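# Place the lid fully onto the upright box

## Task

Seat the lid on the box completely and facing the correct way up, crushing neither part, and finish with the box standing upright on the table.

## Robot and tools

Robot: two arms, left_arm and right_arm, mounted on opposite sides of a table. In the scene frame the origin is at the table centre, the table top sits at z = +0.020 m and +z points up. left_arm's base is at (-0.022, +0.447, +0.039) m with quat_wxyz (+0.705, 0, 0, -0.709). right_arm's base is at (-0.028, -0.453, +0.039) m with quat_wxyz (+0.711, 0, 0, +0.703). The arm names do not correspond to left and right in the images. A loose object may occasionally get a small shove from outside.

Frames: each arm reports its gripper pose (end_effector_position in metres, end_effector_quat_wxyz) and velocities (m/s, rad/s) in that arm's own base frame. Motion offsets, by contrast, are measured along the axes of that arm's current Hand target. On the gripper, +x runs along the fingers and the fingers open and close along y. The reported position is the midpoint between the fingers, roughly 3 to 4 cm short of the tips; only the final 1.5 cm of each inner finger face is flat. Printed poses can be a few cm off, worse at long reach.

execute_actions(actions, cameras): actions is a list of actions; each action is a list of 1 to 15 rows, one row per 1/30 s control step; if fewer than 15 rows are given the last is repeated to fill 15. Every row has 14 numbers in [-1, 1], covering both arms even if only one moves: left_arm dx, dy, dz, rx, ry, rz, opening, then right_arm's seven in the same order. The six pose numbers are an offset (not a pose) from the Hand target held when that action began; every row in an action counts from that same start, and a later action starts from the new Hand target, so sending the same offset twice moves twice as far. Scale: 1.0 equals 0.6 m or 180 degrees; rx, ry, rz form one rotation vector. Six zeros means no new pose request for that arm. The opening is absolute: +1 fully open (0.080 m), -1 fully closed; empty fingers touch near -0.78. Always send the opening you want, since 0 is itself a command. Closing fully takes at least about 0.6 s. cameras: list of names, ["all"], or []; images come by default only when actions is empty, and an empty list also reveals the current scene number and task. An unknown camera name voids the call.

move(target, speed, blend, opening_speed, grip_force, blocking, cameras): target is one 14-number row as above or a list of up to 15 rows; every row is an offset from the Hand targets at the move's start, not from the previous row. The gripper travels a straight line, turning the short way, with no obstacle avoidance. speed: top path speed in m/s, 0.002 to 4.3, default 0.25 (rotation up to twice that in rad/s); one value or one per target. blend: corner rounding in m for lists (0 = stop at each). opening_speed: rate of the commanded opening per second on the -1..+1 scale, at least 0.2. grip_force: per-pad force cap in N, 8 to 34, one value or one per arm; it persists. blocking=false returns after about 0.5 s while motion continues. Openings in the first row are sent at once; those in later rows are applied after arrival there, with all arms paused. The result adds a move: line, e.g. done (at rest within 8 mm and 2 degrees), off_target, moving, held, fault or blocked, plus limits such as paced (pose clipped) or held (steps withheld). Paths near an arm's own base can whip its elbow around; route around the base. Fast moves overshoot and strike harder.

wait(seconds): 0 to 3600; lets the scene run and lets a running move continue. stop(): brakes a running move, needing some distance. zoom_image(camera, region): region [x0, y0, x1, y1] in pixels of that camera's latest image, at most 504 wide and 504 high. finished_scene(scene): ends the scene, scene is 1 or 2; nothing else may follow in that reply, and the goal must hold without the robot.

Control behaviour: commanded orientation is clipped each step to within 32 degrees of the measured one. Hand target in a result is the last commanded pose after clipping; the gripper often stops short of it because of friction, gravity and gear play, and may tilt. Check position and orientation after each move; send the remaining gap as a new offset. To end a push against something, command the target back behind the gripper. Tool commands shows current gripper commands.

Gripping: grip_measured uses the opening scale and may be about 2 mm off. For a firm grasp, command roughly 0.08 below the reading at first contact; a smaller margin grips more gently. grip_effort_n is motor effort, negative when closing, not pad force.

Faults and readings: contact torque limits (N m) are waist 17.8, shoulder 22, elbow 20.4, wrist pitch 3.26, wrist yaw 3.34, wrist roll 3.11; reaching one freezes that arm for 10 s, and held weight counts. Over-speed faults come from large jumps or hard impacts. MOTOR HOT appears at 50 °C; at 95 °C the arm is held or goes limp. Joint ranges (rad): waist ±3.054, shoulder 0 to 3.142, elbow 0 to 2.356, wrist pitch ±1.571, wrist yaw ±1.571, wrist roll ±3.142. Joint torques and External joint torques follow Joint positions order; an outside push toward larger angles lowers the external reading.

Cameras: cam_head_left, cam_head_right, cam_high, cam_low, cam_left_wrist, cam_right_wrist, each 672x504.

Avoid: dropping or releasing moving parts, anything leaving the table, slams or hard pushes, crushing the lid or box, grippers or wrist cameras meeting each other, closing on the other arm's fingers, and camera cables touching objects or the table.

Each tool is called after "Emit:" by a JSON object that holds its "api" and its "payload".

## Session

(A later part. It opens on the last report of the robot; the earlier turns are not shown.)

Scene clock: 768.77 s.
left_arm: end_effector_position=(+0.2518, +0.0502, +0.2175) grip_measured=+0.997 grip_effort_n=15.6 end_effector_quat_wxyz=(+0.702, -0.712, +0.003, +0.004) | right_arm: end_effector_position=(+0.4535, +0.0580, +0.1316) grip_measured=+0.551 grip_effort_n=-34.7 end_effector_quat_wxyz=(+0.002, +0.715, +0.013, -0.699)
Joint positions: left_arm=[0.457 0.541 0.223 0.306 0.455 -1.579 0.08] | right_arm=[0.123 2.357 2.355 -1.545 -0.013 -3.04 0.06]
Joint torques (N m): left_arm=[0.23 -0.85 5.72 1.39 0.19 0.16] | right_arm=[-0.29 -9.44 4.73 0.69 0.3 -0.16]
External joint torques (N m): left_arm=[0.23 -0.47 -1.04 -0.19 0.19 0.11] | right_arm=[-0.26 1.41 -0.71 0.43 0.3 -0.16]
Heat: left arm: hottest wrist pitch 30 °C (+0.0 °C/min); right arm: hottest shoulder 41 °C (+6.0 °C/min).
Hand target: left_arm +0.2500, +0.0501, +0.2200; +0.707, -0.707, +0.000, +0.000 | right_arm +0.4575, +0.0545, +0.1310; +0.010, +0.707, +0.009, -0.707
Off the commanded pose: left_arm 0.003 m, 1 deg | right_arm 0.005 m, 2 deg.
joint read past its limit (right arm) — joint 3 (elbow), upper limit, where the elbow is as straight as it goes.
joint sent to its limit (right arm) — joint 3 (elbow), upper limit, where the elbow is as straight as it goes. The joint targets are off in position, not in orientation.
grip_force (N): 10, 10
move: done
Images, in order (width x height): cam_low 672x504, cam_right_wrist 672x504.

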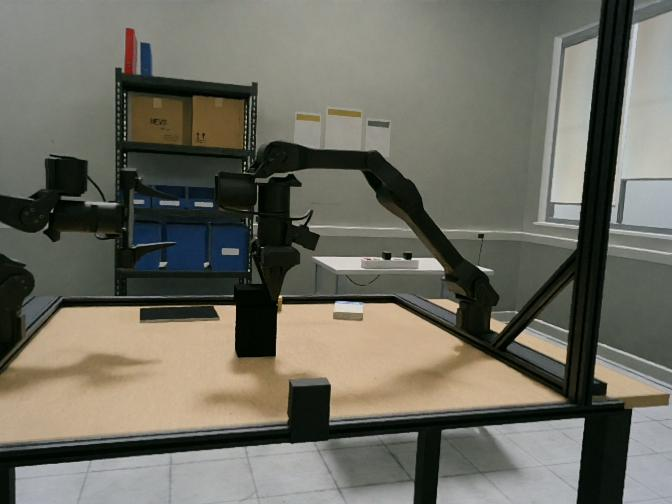

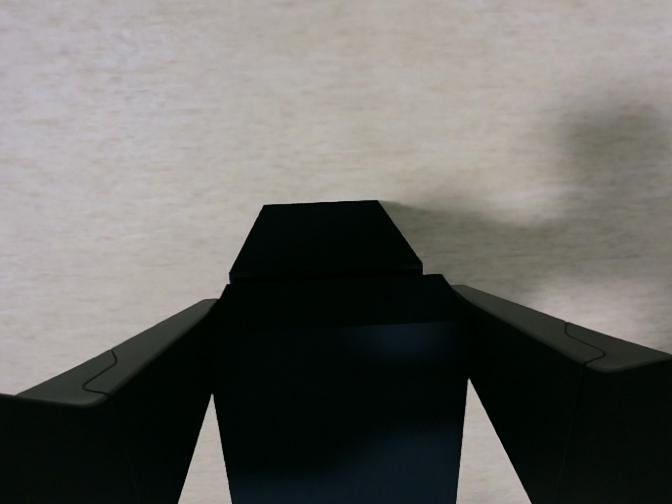

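Emit:
{"api": "move", "payload": {"target": [[0,0,0,0,0,0,1,0.003,0.004,0.0027,0,0,0,0.42],[0,0,0,0,0,0,1,0.0317,0.004,0.0027,0,0,0,0.42]], "speed": 0.05, "cameras": ["cam_right_wrist","cam_low"]}}

Emit:
{"api": "zoom_image", "payload": {"camera": "cam_low", "region": [190, 250, 310, 370]}}

Emit:
{"api": "zoom_image", "payload": {"camera": "cam_right_wrist", "region": [200, 180, 480, 390]}}

Scene clock: 795.47 s.
left_arm: end_effector_position=(+0.2518, +0.0502, +0.2175) grip_measured=+0.997 grip_effort_n=15.6 end_effector_quat_wxyz=(+0.702, -0.712, +0.003, +0.004) | right_arm: end_effector_position=(+0.4551, +0.0566, +0.1233) grip_measured=+0.551 grip_effort_n=-34.7 end_effector_quat_wxyz=(+0.008, +0.713, +0.011, -0.701)
Joint positions: left_arm=[0.457 0.541 0.223 0.306 0.455 -1.579 0.08] | right_arm=[0.123 2.363 2.332 -1.522 -0.002 -3.044 0.06]
Joint torques (N m): left_arm=[0.23 -0.85 5.71 1.39 0.19 0.16] | right_arm=[-0.34 -8.38 2.46 1.07 0.25 -0.18]
External joint torques (N m): left_arm=[0.22 -0.4 -1.2 -0.24 0.19 0.1] | right_arm=[-0.24 2.49 -3.01 0.79 0.24 -0.18]
Heat: left arm: hottest wrist pitch 30 °C (+0.0 °C/min); right arm: hottest shoulder 41 °C (+7.1 °C/min).
Hand target: left_arm +0.2500, +0.0501, +0.2200; +0.707, -0.707, +0.000, +0.000 | right_arm +0.4559, +0.0521, +0.1120; +0.010, +0.707, +0.009, -0.707
Off the commanded pose: left_arm 0.003 m, 1 deg | right_arm 0.012 m, 1 deg.
grip_force (N): 10, 10
move: off_target (right_arm)
Images, in order (width x height): cam_low 672x504, cam_right_wrist 672x504.

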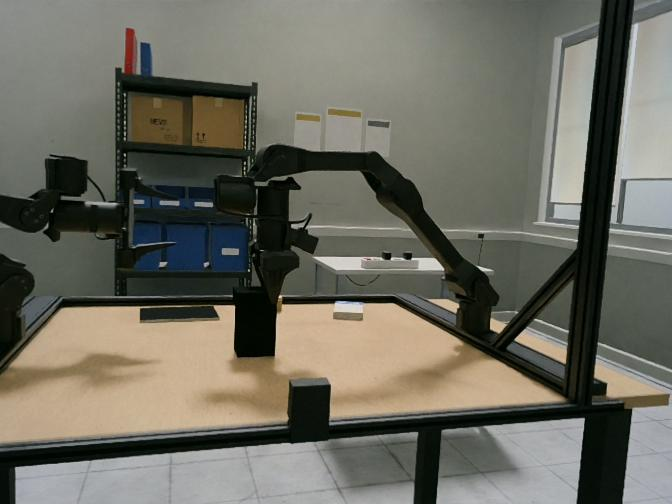

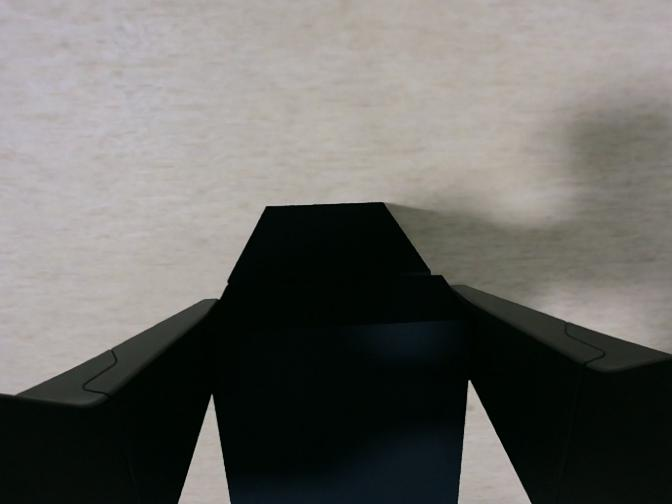

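Scaled by 4.200 from the camera's image (finer frame: 960x720).

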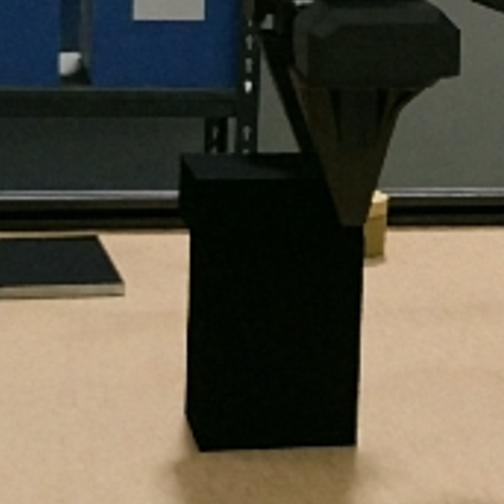

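Scaled by 1.800 from the camera's image (finer frame: 960x720).

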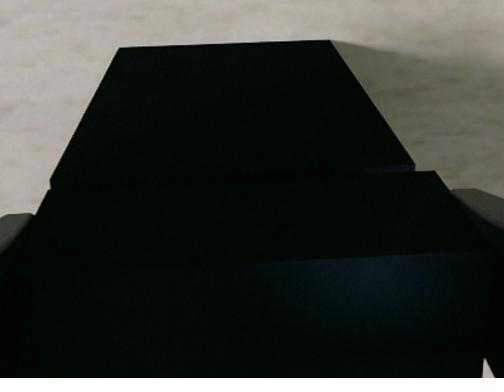

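Emit:
{"api": "move", "payload": {"target": [[0,0,0,0,0,0,1,-0.0433,0,0,0,0,0,0.42],[0,0,0,0,0,0,1,-0.0433,-0.0133,0.0062,0,0,0,0.42],[0,0,0,0,0,0,1,-0.03,0.0008,0.0048,0,0,0,0.42]], "speed": 0.08, "cameras": ["cam_right_wrist","cam_low"]}}

Emit:
{"api": "zoom_image", "payload": {"camera": "cam_low", "region": [190, 250, 310, 370]}}

Emit:
{"api": "zoom_image", "payload": {"camera": "cam_right_wrist", "region": [200, 180, 480, 390]}}

Scene clock: 828.80 s.
left_arm: end_effector_position=(+0.2518, +0.0502, +0.2175) grip_measured=+0.997 grip_effort_n=15.1 end_effector_quat_wxyz=(+0.702, -0.712, +0.003, +0.004) | right_arm: end_effector_position=(+0.4519, +0.0560, +0.1259) grip_measured=+0.551 grip_effort_n=-34.7 end_effector_quat_wxyz=(+0.009, +0.709, +0.009, -0.705)
Joint positions: left_arm=[0.457 0.541 0.223 0.306 0.455 -1.579 0.08] | right_arm=[0.123 2.363 2.343 -1.545 -0.001 -3.044 0.06]
Joint torques (N m): left_arm=[0.23 -0.85 5.71 1.39 0.2 0.16] | right_arm=[-0.33 -9.82 6.01 -0.14 0.24 -0.19]
External joint torques (N m): left_arm=[0.22 -0.42 -1.13 -0.22 0.2 0.11] | right_arm=[-0.3 1.01 0.57 -0.39 0.23 -0.19]
Heat: left arm: hottest elbow 30 °C (+1.0 °C/min); right arm: hottest shoulder 40 °C (-1.0 °C/min).
Hand target: left_arm +0.2500, +0.0501, +0.2200; +0.707, -0.707, +0.000, +0.000 | right_arm +0.4531, +0.0515, +0.1300; +0.010, +0.707, +0.009, -0.707
Off the commanded pose: left_arm 0.003 m, 1 deg | right_arm 0.006 m, 0 deg.
joint sent to its limit (right arm) — joint 3 (elbow), upper limit, where the elbow is as straight as it goes. The joint targets are off in position, not in orientation.
grip_force (N): 10, 10
move: done
Images, in order (width x height): cam_low 672x504, cam_right_wrist 672x504.

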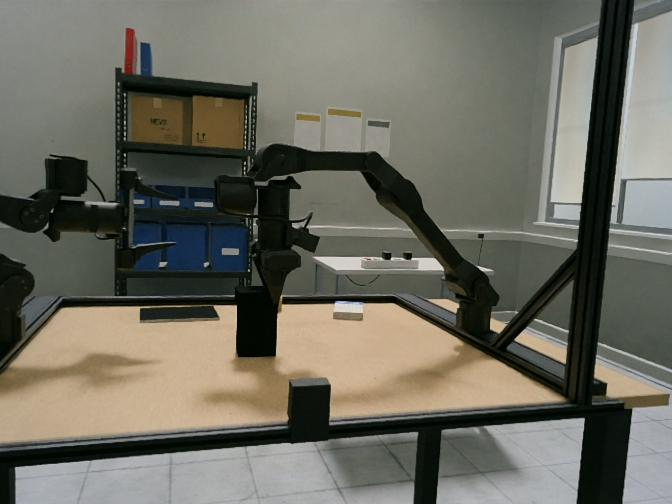

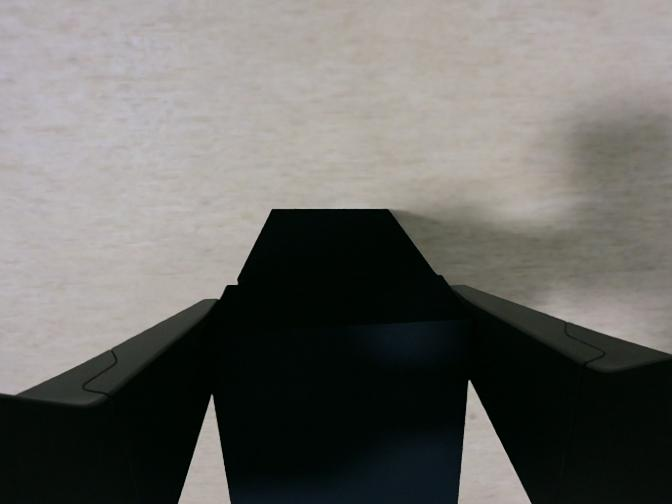

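Scaled by 4.200 from the camera's image (finer frame: 960x720).

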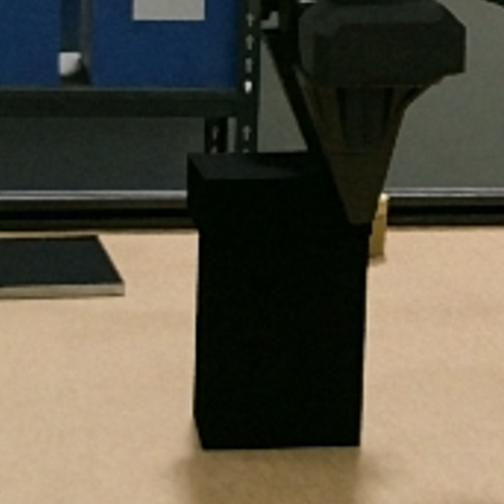

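Scaled by 1.800 from the camera's image (finer frame: 960x720).

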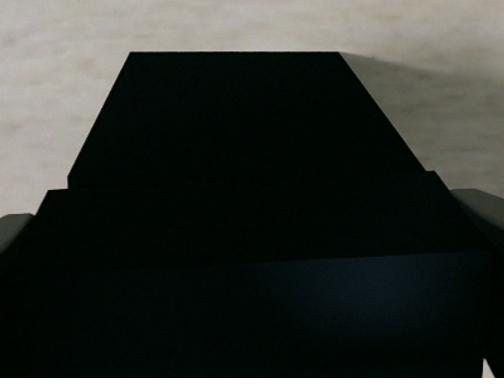

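Emit:
{"api": "move", "payload": {"target": [0,0,0,0,0,0,1,-0.0333,-0.003,0.004,0,0,0,0.42], "speed": 0.08, "cameras": ["cam_right_wrist","cam_low","cam_high"]}}

Emit:
{"api": "zoom_image", "payload": {"camera": "cam_low", "region": [190, 250, 310, 370]}}

Emit:
{"api": "zoom_image", "payload": {"camera": "cam_right_wrist", "region": [200, 180, 480, 390]}}

Emit:
{"api": "zoom_image", "payload": {"camera": "cam_high", "region": [290, 210, 410, 330]}}

Scene clock: 846.67 s.
left_arm: end_effector_position=(+0.2518, +0.0502, +0.2175) grip_measured=+0.997 grip_effort_n=15.6 end_effector_quat_wxyz=(+0.702, -0.712, +0.003, +0.004) | right_arm: end_effector_position=(+0.4471, +0.0570, +0.1358) grip_measured=+0.551 grip_effort_n=-35.1 end_effector_quat_wxyz=(+0.005, +0.710, +0.013, -0.704)
Joint positions: left_arm=[0.457 0.541 0.223 0.306 0.455 -1.579 0.08] | right_arm=[0.123 2.34 2.343 -1.563 -0.011 -3.044 0.06]
Joint torques (N m): left_arm=[0.23 -0.85 5.72 1.39 0.19 0.15] | right_arm=[0.09 -12.41 6.01 0.16 0.24 -0.03]
External joint torques (N m): left_arm=[0.24 -0.42 -1.12 -0.21 0.19 0.1] | right_arm=[0.11 -1.8 0.63 -0.1 0.23 -0.03]
Heat: left arm: hottest elbow 30 °C (+1.0 °C/min); right arm: hottest shoulder 42 °C (+1.0 °C/min).
Hand target: left_arm +0.2500, +0.0501, +0.2200; +0.707, -0.707, +0.000, +0.000 | right_arm +0.4507, +0.0533, +0.1500; +0.010, +0.707, +0.009, -0.707
Off the commanded pose: left_arm 0.003 m, 1 deg | right_arm 0.015 m, 1 deg.
joint sent to its limit (right arm) — joint 3 (elbow), upper limit, where the elbow is as straight as it goes. The joint targets are off in position, not in orientation.
grip_force (N): 10, 10
move: off_target (right_arm)
Images, in order (width x height): cam_high 672x504, cam_low 672x504, cam_right_wrist 672x504.

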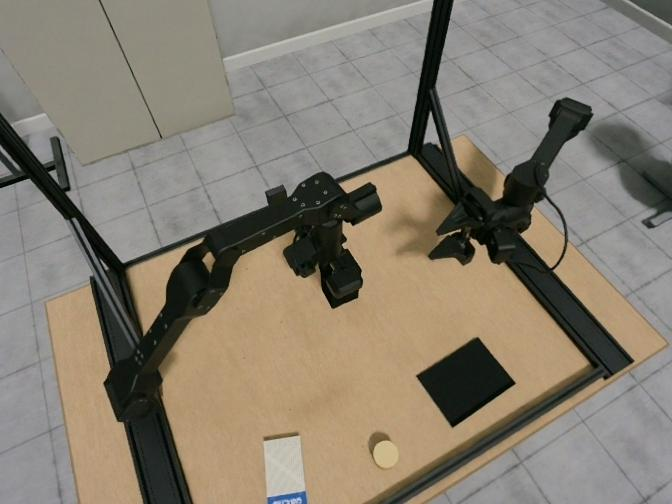

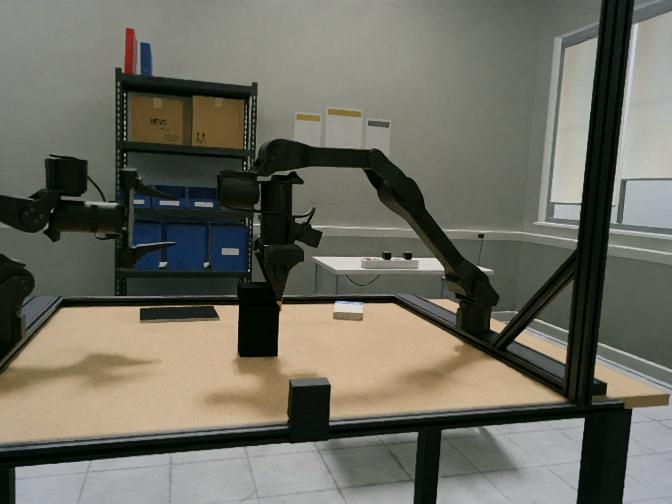

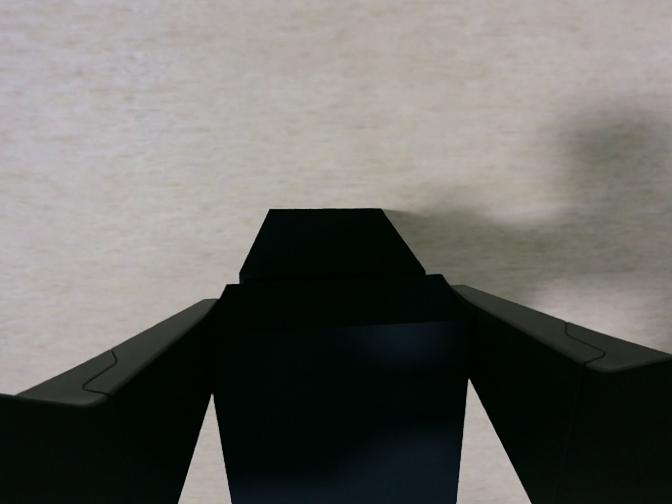

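Scaled by 4.200 from the camera's image (finer frame: 960x720).

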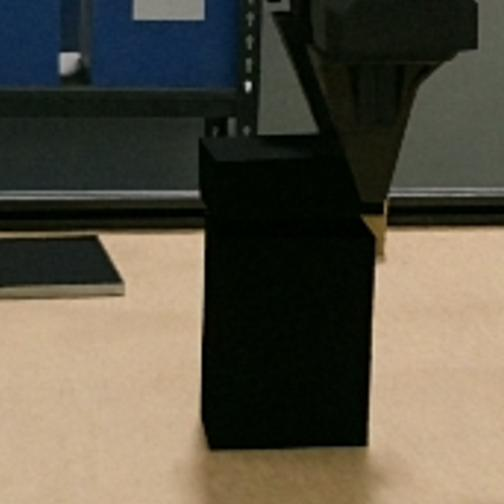

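Scaled by 1.800 from the camera's image (finer frame: 960x720).

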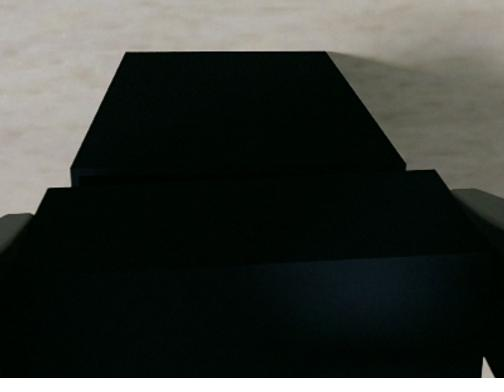

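Scaled by 4.200 from the camera's image (finer frame: 960x720).

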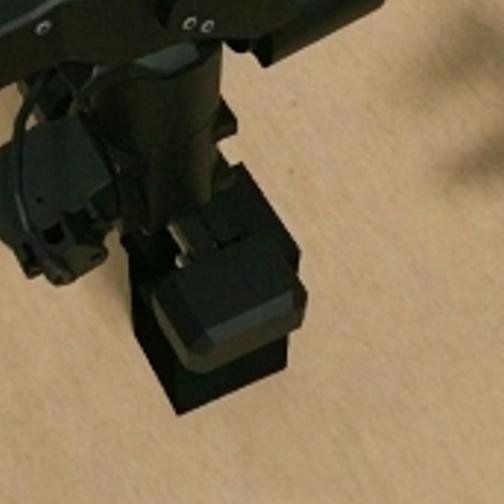

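Emit:
{"api": "move", "payload": {"target": [0,0,0,0,0,0,1,0.07,0.0004,0.0045,0.0094,0,0,0.42], "speed": 0.06, "cameras": ["cam_right_wrist","cam_low","cam_high"]}}

Emit:
{"api": "zoom_image", "payload": {"camera": "cam_low", "region": [190, 250, 310, 370]}}

Emit:
{"api": "zoom_image", "payload": {"camera": "cam_right_wrist", "region": [200, 180, 480, 390]}}

Scene clock: 884.53 s.
left_arm: end_effector_position=(+0.2518, +0.0502, +0.2175) grip_measured=+0.997 grip_effort_n=15.6 end_effector_quat_wxyz=(+0.702, -0.712, +0.003, +0.004) | right_arm: end_effector_position=(+0.4490, +0.0565, +0.1217) grip_measured=+0.551 grip_effort_n=-35.1 end_effector_quat_wxyz=(-0.002, +0.717, +0.002, -0.697)
Joint positions: left_arm=[0.457 0.541 0.223 0.306 0.455 -1.579 0.08] | right_arm=[0.125 2.309 2.232 -1.467 -0.002 -3.018 0.06]
Joint torques (N m): left_arm=[0.23 -0.85 5.71 1.39 0.19 0.16] | right_arm=[-0.08 -8.08 1.69 1.07 0.26 0.02]
External joint torques (N m): left_arm=[0.22 -0.41 -1.16 -0.22 0.19 0.11] | right_arm=[-0.06 2.48 -3.81 0.78 0.25 0.02]
Heat: left arm: hottest elbow 30 °C (+1.0 °C/min); right arm: hottest shoulder 50 °C (+11.1 °C/min). Fold the right arm in close to its base, or ease its load, before you think long.
Hand target: left_arm +0.2500, +0.0501, +0.2200; +0.707, -0.707, +0.000, +0.000 | right_arm +0.4479, +0.0529, +0.1080; -0.001, +0.707, -0.001, -0.707
Off the commanded pose: left_arm 0.003 m, 1 deg | right_arm 0.014 m, 2 deg.
MOTOR HOT: joint 2 (shoulder) of the right arm reports 50 °C; the controller stops that arm at 95 °C. To cool a motor, set the load down, stop pushing, or move to a pose that needs little force.
grip_force (N): 10, 10
move: off_target (right_arm)
Images, in order (width x height): cam_high 672x504, cam_low 672x504, cam_right_wrist 672x504.

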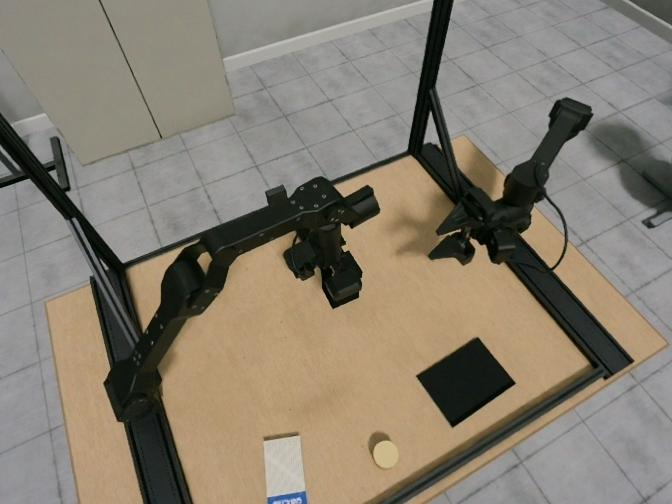

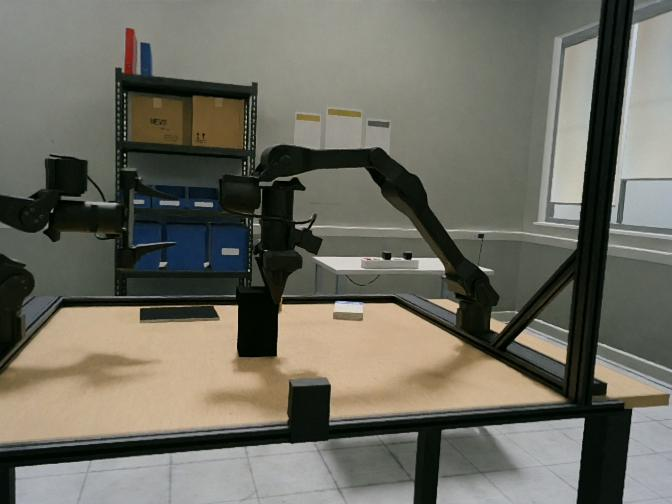

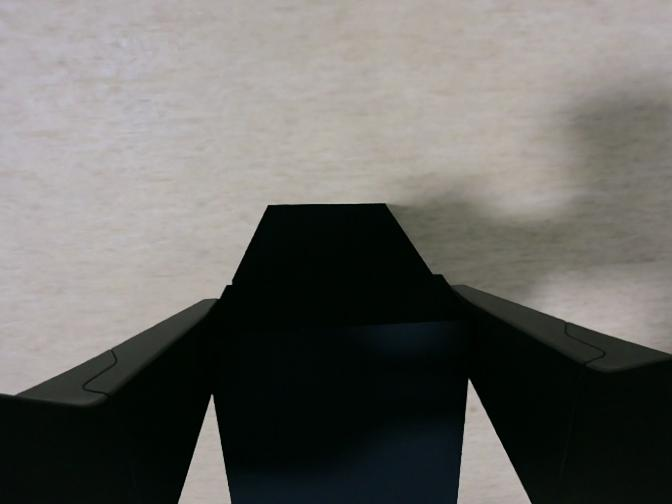

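Scaled by 4.200 from the camera's image (finer frame: 960x720).

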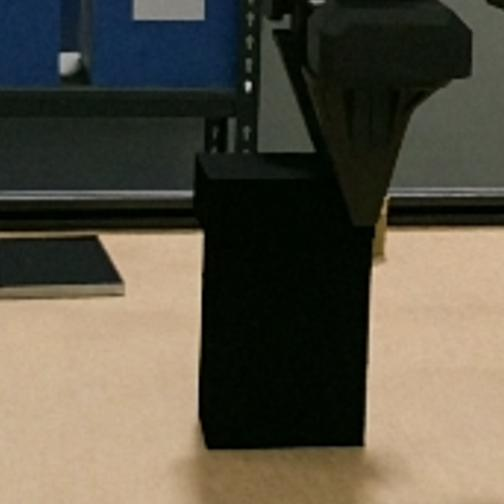

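Scaled by 1.800 from the camera's image (finer frame: 960x720).

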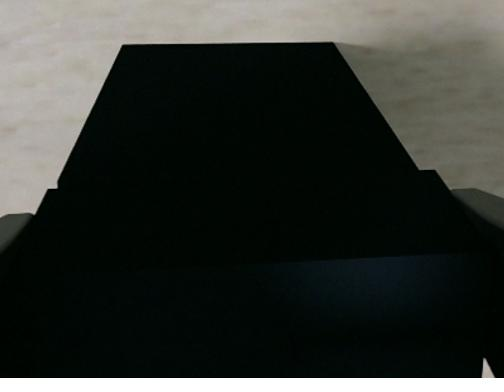

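Emit:
{"api": "move", "payload": {"target": [0,0,0,0,0,0,1,-0.0533,0,0.0028,0,0,0,0.42], "speed": 0.08, "cameras": ["cam_right_wrist","cam_low"]}}

Emit:
{"api": "zoom_image", "payload": {"camera": "cam_low", "region": [190, 250, 310, 370]}}

Emit:
{"api": "zoom_image", "payload": {"camera": "cam_right_wrist", "region": [200, 180, 480, 390]}}

Scene clock: 900.07 s.
left_arm: end_effector_position=(+0.2518, +0.0502, +0.2175) grip_measured=+0.997 grip_effort_n=15.6 end_effector_quat_wxyz=(+0.702, -0.712, +0.003, +0.004) | right_arm: end_effector_position=(+0.4416, +0.0568, +0.1325) grip_measured=+0.551 grip_effort_n=-34.7 end_effector_quat_wxyz=(-0.003, +0.703, +0.003, -0.711)
Joint positions: left_arm=[0.457 0.541 0.223 0.306 0.455 -1.579 0.08] | right_arm=[0.125 2.329 2.311 -1.563 -0.01 -3.018 0.06]
Joint torques (N m): left_arm=[0.23 -0.85 5.72 1.4 0.19 0.15] | right_arm=[-0.13 -10.07 6.67 -0.07 0.24 0.03]
External joint torques (N m): left_arm=[0.21 -0.47 -1.11 -0.2 0.2 0.1] | right_arm=[-0.11 0.44 1.32 -0.3 0.24 0.03]
Heat: left arm: hottest elbow 30 °C (+0.0 °C/min); right arm: hottest shoulder 43 °C (+2.0 °C/min).
Hand target: left_arm +0.2500, +0.0501, +0.2200; +0.707, -0.707, +0.000, +0.000 | right_arm +0.4463, +0.0530, +0.1399; -0.001, +0.707, -0.001, -0.707
Off the commanded pose: left_arm 0.003 m, 1 deg | right_arm 0.010 m, 1 deg.
MOTOR HOT: cleared for the motors of the right arm.
joint sent to its limit (right arm) — joint 4 (wrist pitch), lower limit. The joint targets are off in position, not in orientation.
grip_force (N): 10, 10
move: off_target (right_arm)
Images, in order (width x height): cam_low 672x504, cam_right_wrist 672x504.

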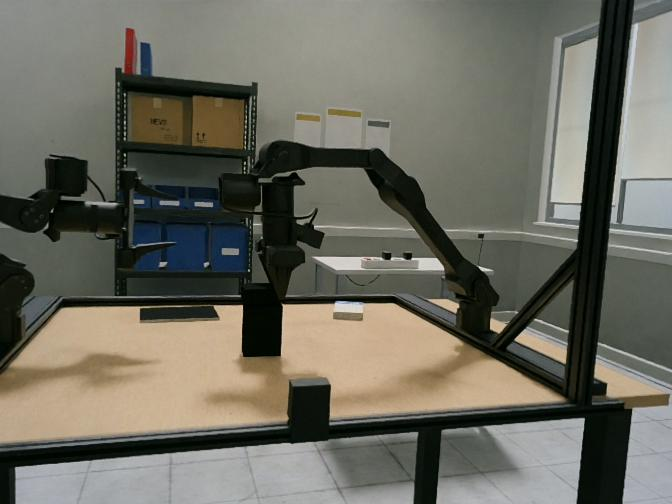

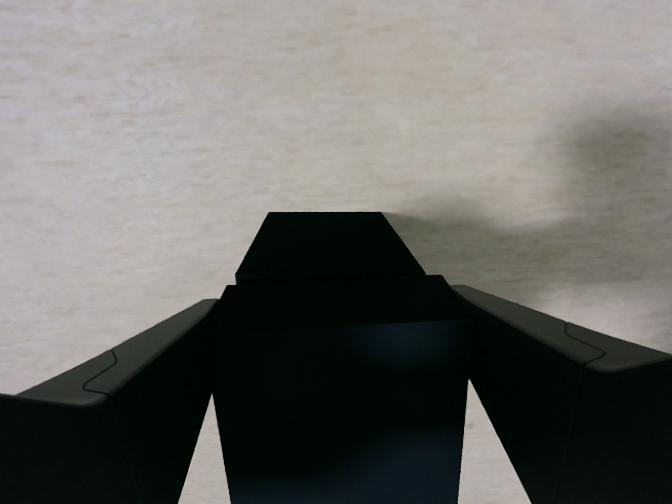

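Scaled by 4.200 from the camera's image (finer frame: 960x720).

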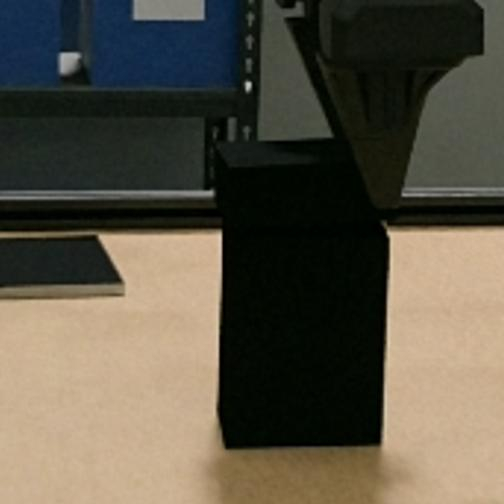

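Scaled by 1.800 from the camera's image (finer frame: 960x720).

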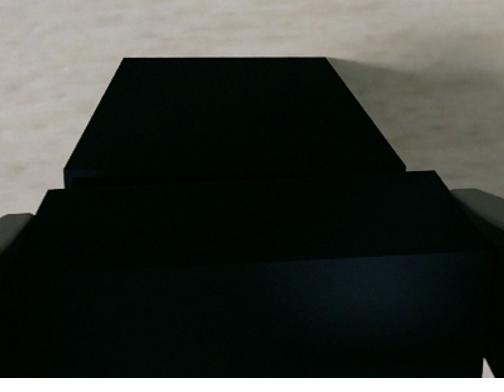

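Emit:
{"api": "move", "payload": {"target": [[0,0,0,0,0,0,1,0.0117,0,0.0088,0.0128,0,0,0.42],[0,0,0,0,0,0,1,0.0567,0,0.0092,0.0128,0,0,0.42]], "speed": 0.06, "cameras": ["cam_right_wrist","cam_low"]}}

Emit:
{"api": "zoom_image", "payload": {"camera": "cam_low", "region": [190, 250, 310, 370]}}

Emit:
{"api": "zoom_image", "payload": {"camera": "cam_right_wrist", "region": [200, 180, 480, 390]}}

Scene clock: 922.00 s.
left_arm: end_effector_position=(+0.2518, +0.0502, +0.2175) grip_measured=+0.997 grip_effort_n=15.1 end_effector_quat_wxyz=(+0.702, -0.712, +0.003, +0.004) | right_arm: end_effector_position=(+0.4410, +0.0539, +0.1100) grip_measured=+0.551 grip_effort_n=-35.1 end_effector_quat_wxyz=(-0.019, +0.708, -0.015, -0.706)
Joint positions: left_arm=[0.457 0.541 0.223 0.306 0.455 -1.579 0.08] | right_arm=[0.12 2.281 2.139 -1.424 -0.005 -2.974 0.06]
Joint torques (N m): left_arm=[0.22 -0.85 5.71 1.39 0.2 0.15] | right_arm=[0.13 -9.56 3.19 0.57 0.03 -0.02]
External joint torques (N m): left_arm=[0.22 -0.41 -1.17 -0.22 0.2 0.1] | right_arm=[0.22 0.89 -2.35 0.32 0.02 -0.02]
Heat: left arm: hottest elbow 30 °C (+0.0 °C/min); right arm: hottest shoulder 44 °C (-3.0 °C/min).
Hand target: left_arm +0.2500, +0.0501, +0.2200; +0.707, -0.707, +0.000, +0.000 | right_arm +0.4407, +0.0530, +0.1059; -0.015, +0.707, -0.016, -0.707
Off the commanded pose: left_arm 0.003 m, 1 deg | right_arm 0.004 m, 1 deg.
grip_force (N): 10, 10
move: done
Images, in order (width x height): cam_low 672x504, cam_right_wrist 672x504.

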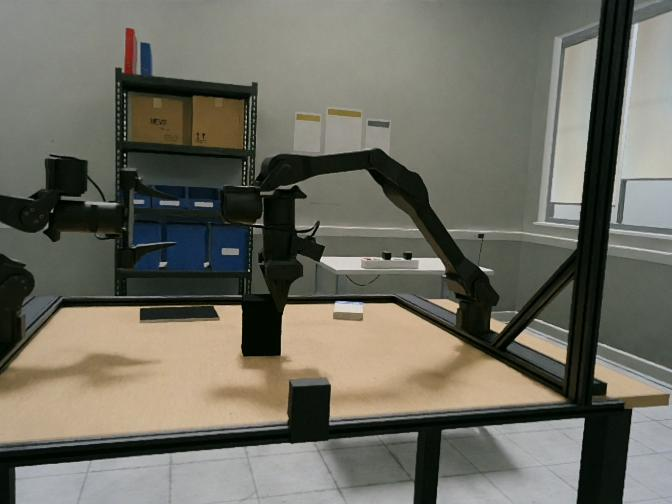

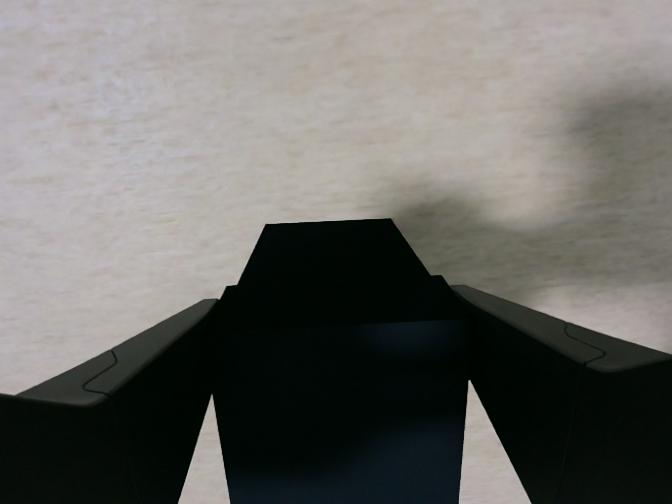

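Scaled by 4.200 from the camera's image (finer frame: 960x720).

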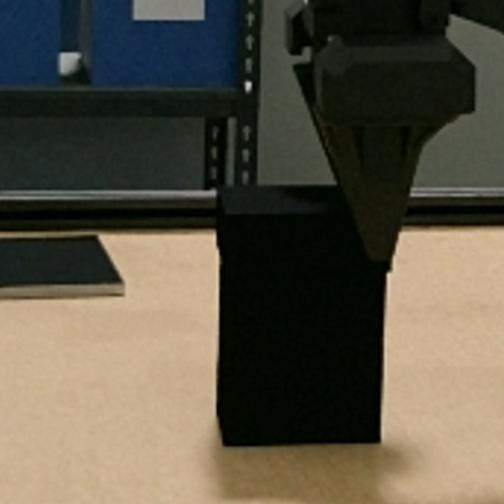

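Scaled by 1.800 from the camera's image (finer frame: 960x720).

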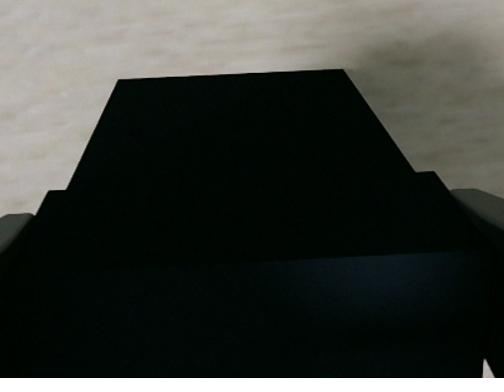

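Emit:
{"api": "move", "payload": {"target": [0,0,0,0,0,0,1,0.03,0,0,0,0,0,0.42], "speed": 0.05, "cameras": ["cam_right_wrist","cam_low"]}}

Emit:
{"api": "zoom_image", "payload": {"camera": "cam_low", "region": [190, 250, 310, 370]}}

Scene clock: 929.33 s.
left_arm: end_effector_position=(+0.2518, +0.0502, +0.2175) grip_measured=+0.997 grip_effort_n=15.1 end_effector_quat_wxyz=(+0.702, -0.712, +0.003, +0.004) | right_arm: end_effector_position=(+0.4415, +0.0542, +0.0972) grip_measured=+0.551 grip_effort_n=-34.7 end_effector_quat_wxyz=(-0.018, +0.711, -0.015, -0.703)
Joint positions: left_arm=[0.457 0.541 0.223 0.306 0.455 -1.579 0.08] | right_arm=[0.121 2.271 2.07 -1.358 -0.002 -2.974 0.06]
Joint torques (N m): left_arm=[0.23 -0.86 5.71 1.39 0.19 0.16] | right_arm=[0.04 -8.82 2.25 1.28 0.01 -0.05]
External joint torques (N m): left_arm=[0.23 -0.45 -1.11 -0.2 0.19 0.1] | right_arm=[0.05 1.53 -3.27 1.02 0.01 -0.05]
Heat: left arm: hottest elbow 30 °C (+0.0 °C/min); right arm: hottest shoulder 43 °C (-5.1 °C/min).
Hand target: left_arm +0.2500, +0.0501, +0.2200; +0.707, -0.707, +0.000, +0.000 | right_arm +0.4407, +0.0530, +0.0879; -0.015, +0.707, -0.016, -0.707
Off the commanded pose: left_arm 0.003 m, 1 deg | right_arm 0.009 m, 1 deg.
grip_force (N): 10, 10
move: off_target (right_arm)
Images, in order (width x height): cam_low 672x504, cam_right_wrist 672x504.

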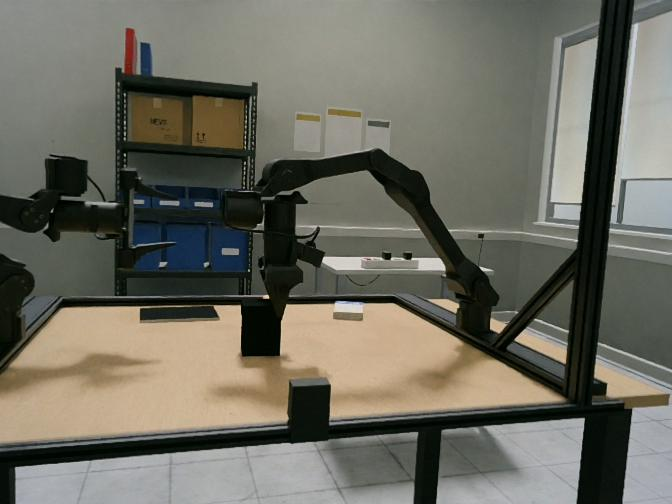

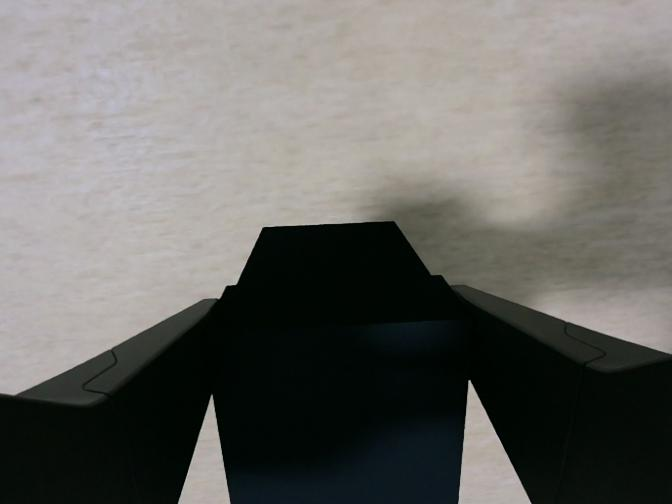

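Scaled by 4.200 from the camera's image (finer frame: 960x720).

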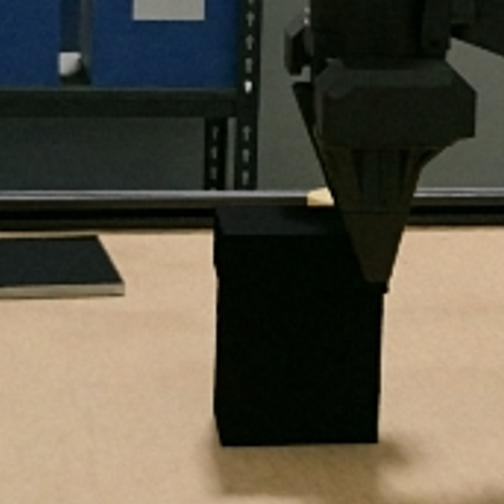

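Emit:
{"api": "move", "payload": {"target": [[0,0,0,0,0,0,1,-0.012,0,0,0,0,0,0.42],[0,0,0,0,0,0,1,-0.012,0,0,0,0,0,1],[0,0,0,0,0,0,1,-0.17,0,0.05,0,0,0,1]], "speed": 0.12, "opening_speed": 1.0, "cameras": ["cam_right_wrist","cam_low","cam_head_left","cam_high"]}}

Emit:
{"api": "zoom_image", "payload": {"camera": "cam_low", "region": [190, 250, 310, 370]}}

Emit:
{"api": "zoom_image", "payload": {"camera": "cam_high", "region": [290, 230, 410, 350]}}

Scene clock: 951.70 s.
left_arm: end_effector_position=(+0.2518, +0.0502, +0.2175) grip_measured=+0.997 grip_effort_n=15.6 end_effector_quat_wxyz=(+0.702, -0.712, +0.003, +0.004) | right_arm: end_effector_position=(+0.4099, +0.0566, +0.1801) grip_measured=+0.997 grip_effort_n=16.0 end_effector_quat_wxyz=(-0.019, +0.725, -0.010, -0.689)
Joint positions: left_arm=[0.457 0.541 0.223 0.306 0.455 -1.579 0.08] | right_arm=[0.135 2.131 2.176 -1.563 -0.005 -2.964 0.08]
Joint torques (N m): left_arm=[0.22 -0.86 5.71 1.39 0.2 0.16] | right_arm=[0.27 -10.74 5.43 0.02 0.03 0.02]
External joint torques (N m): left_arm=[0.21 -0.36 -1.27 -0.26 0.2 0.11] | right_arm=[0.34 -1.33 0.01 -0.32 0.02 0.02]
Heat: left arm: hottest elbow 30 °C (+0.0 °C/min); right arm: hottest shoulder 41 °C (-5.0 °C/min).
Hand target: left_arm +0.2500, +0.0501, +0.2200; +0.707, -0.707, +0.000, +0.000 | right_arm +0.4108, +0.0543, +0.1899; -0.015, +0.707, -0.016, -0.707
Off the commanded pose: left_arm 0.003 m, 1 deg | right_arm 0.010 m, 3 deg.
joint sent to its limit (right arm) — joint 4 (wrist pitch), lower limit. The joint targets are off in position and orientation.
grip_force (N): 10, 10
move: off_target (right_arm)
Images, in order (width x height): cam_head_left 672x504, cam_high 672x504, cam_low 672x504, cam_right_wrist 672x504.

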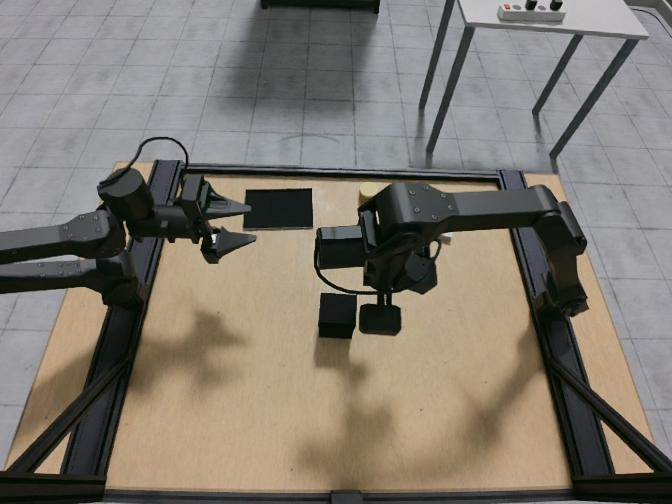

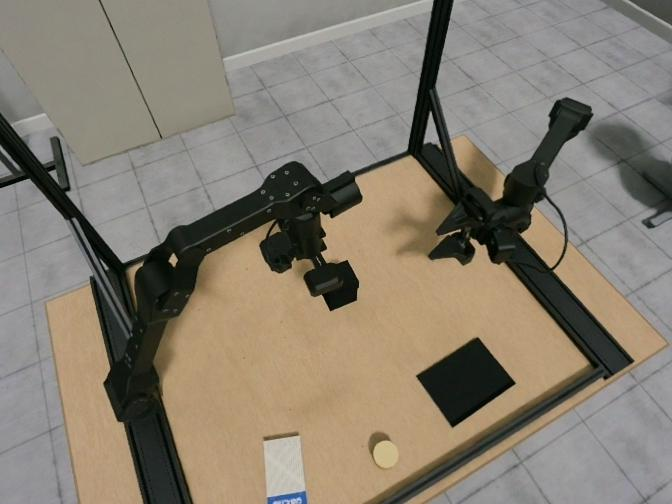

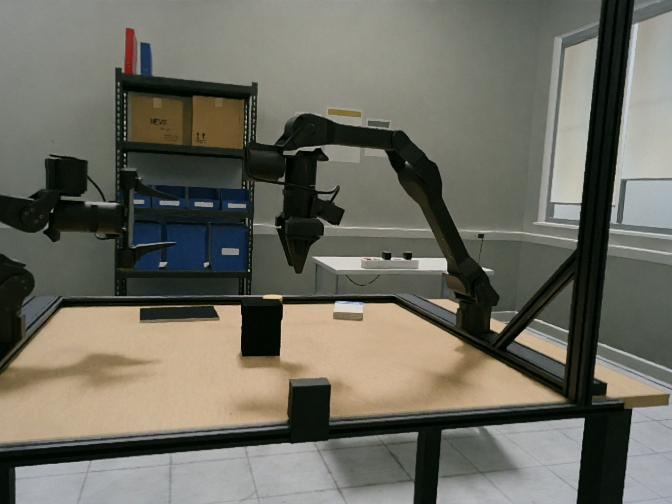

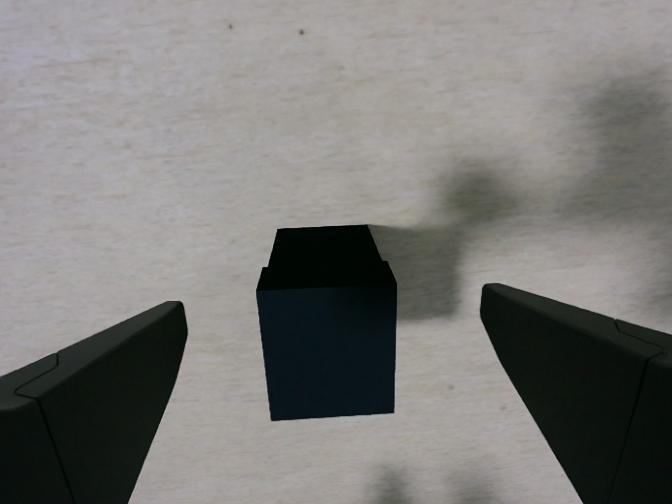

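Scaled by 4.200 from the camera's image (finer frame: 960x720).

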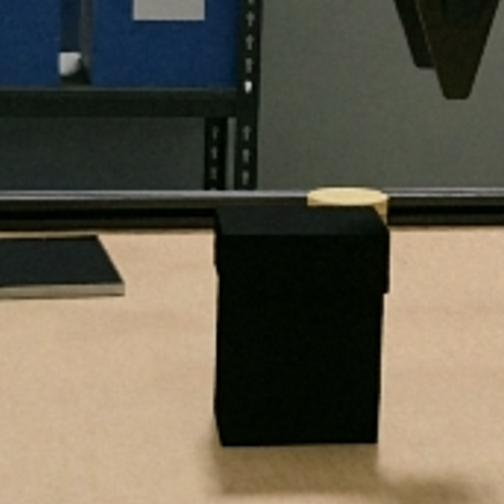

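Scaled by 4.200 from the camera's image (finer frame: 960x720).

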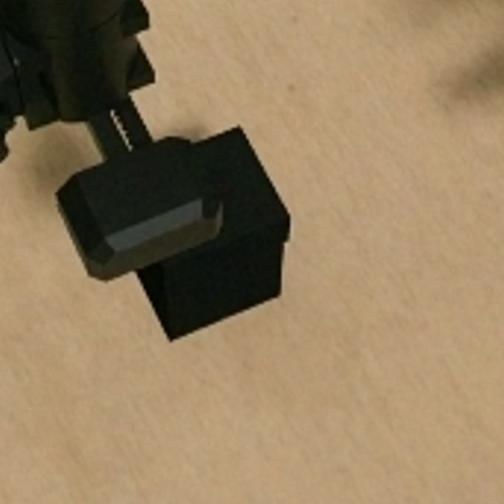

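Emit:
{"api": "finished_scene", "payload": {"scene": 1}}

The scene is finished: the task was done.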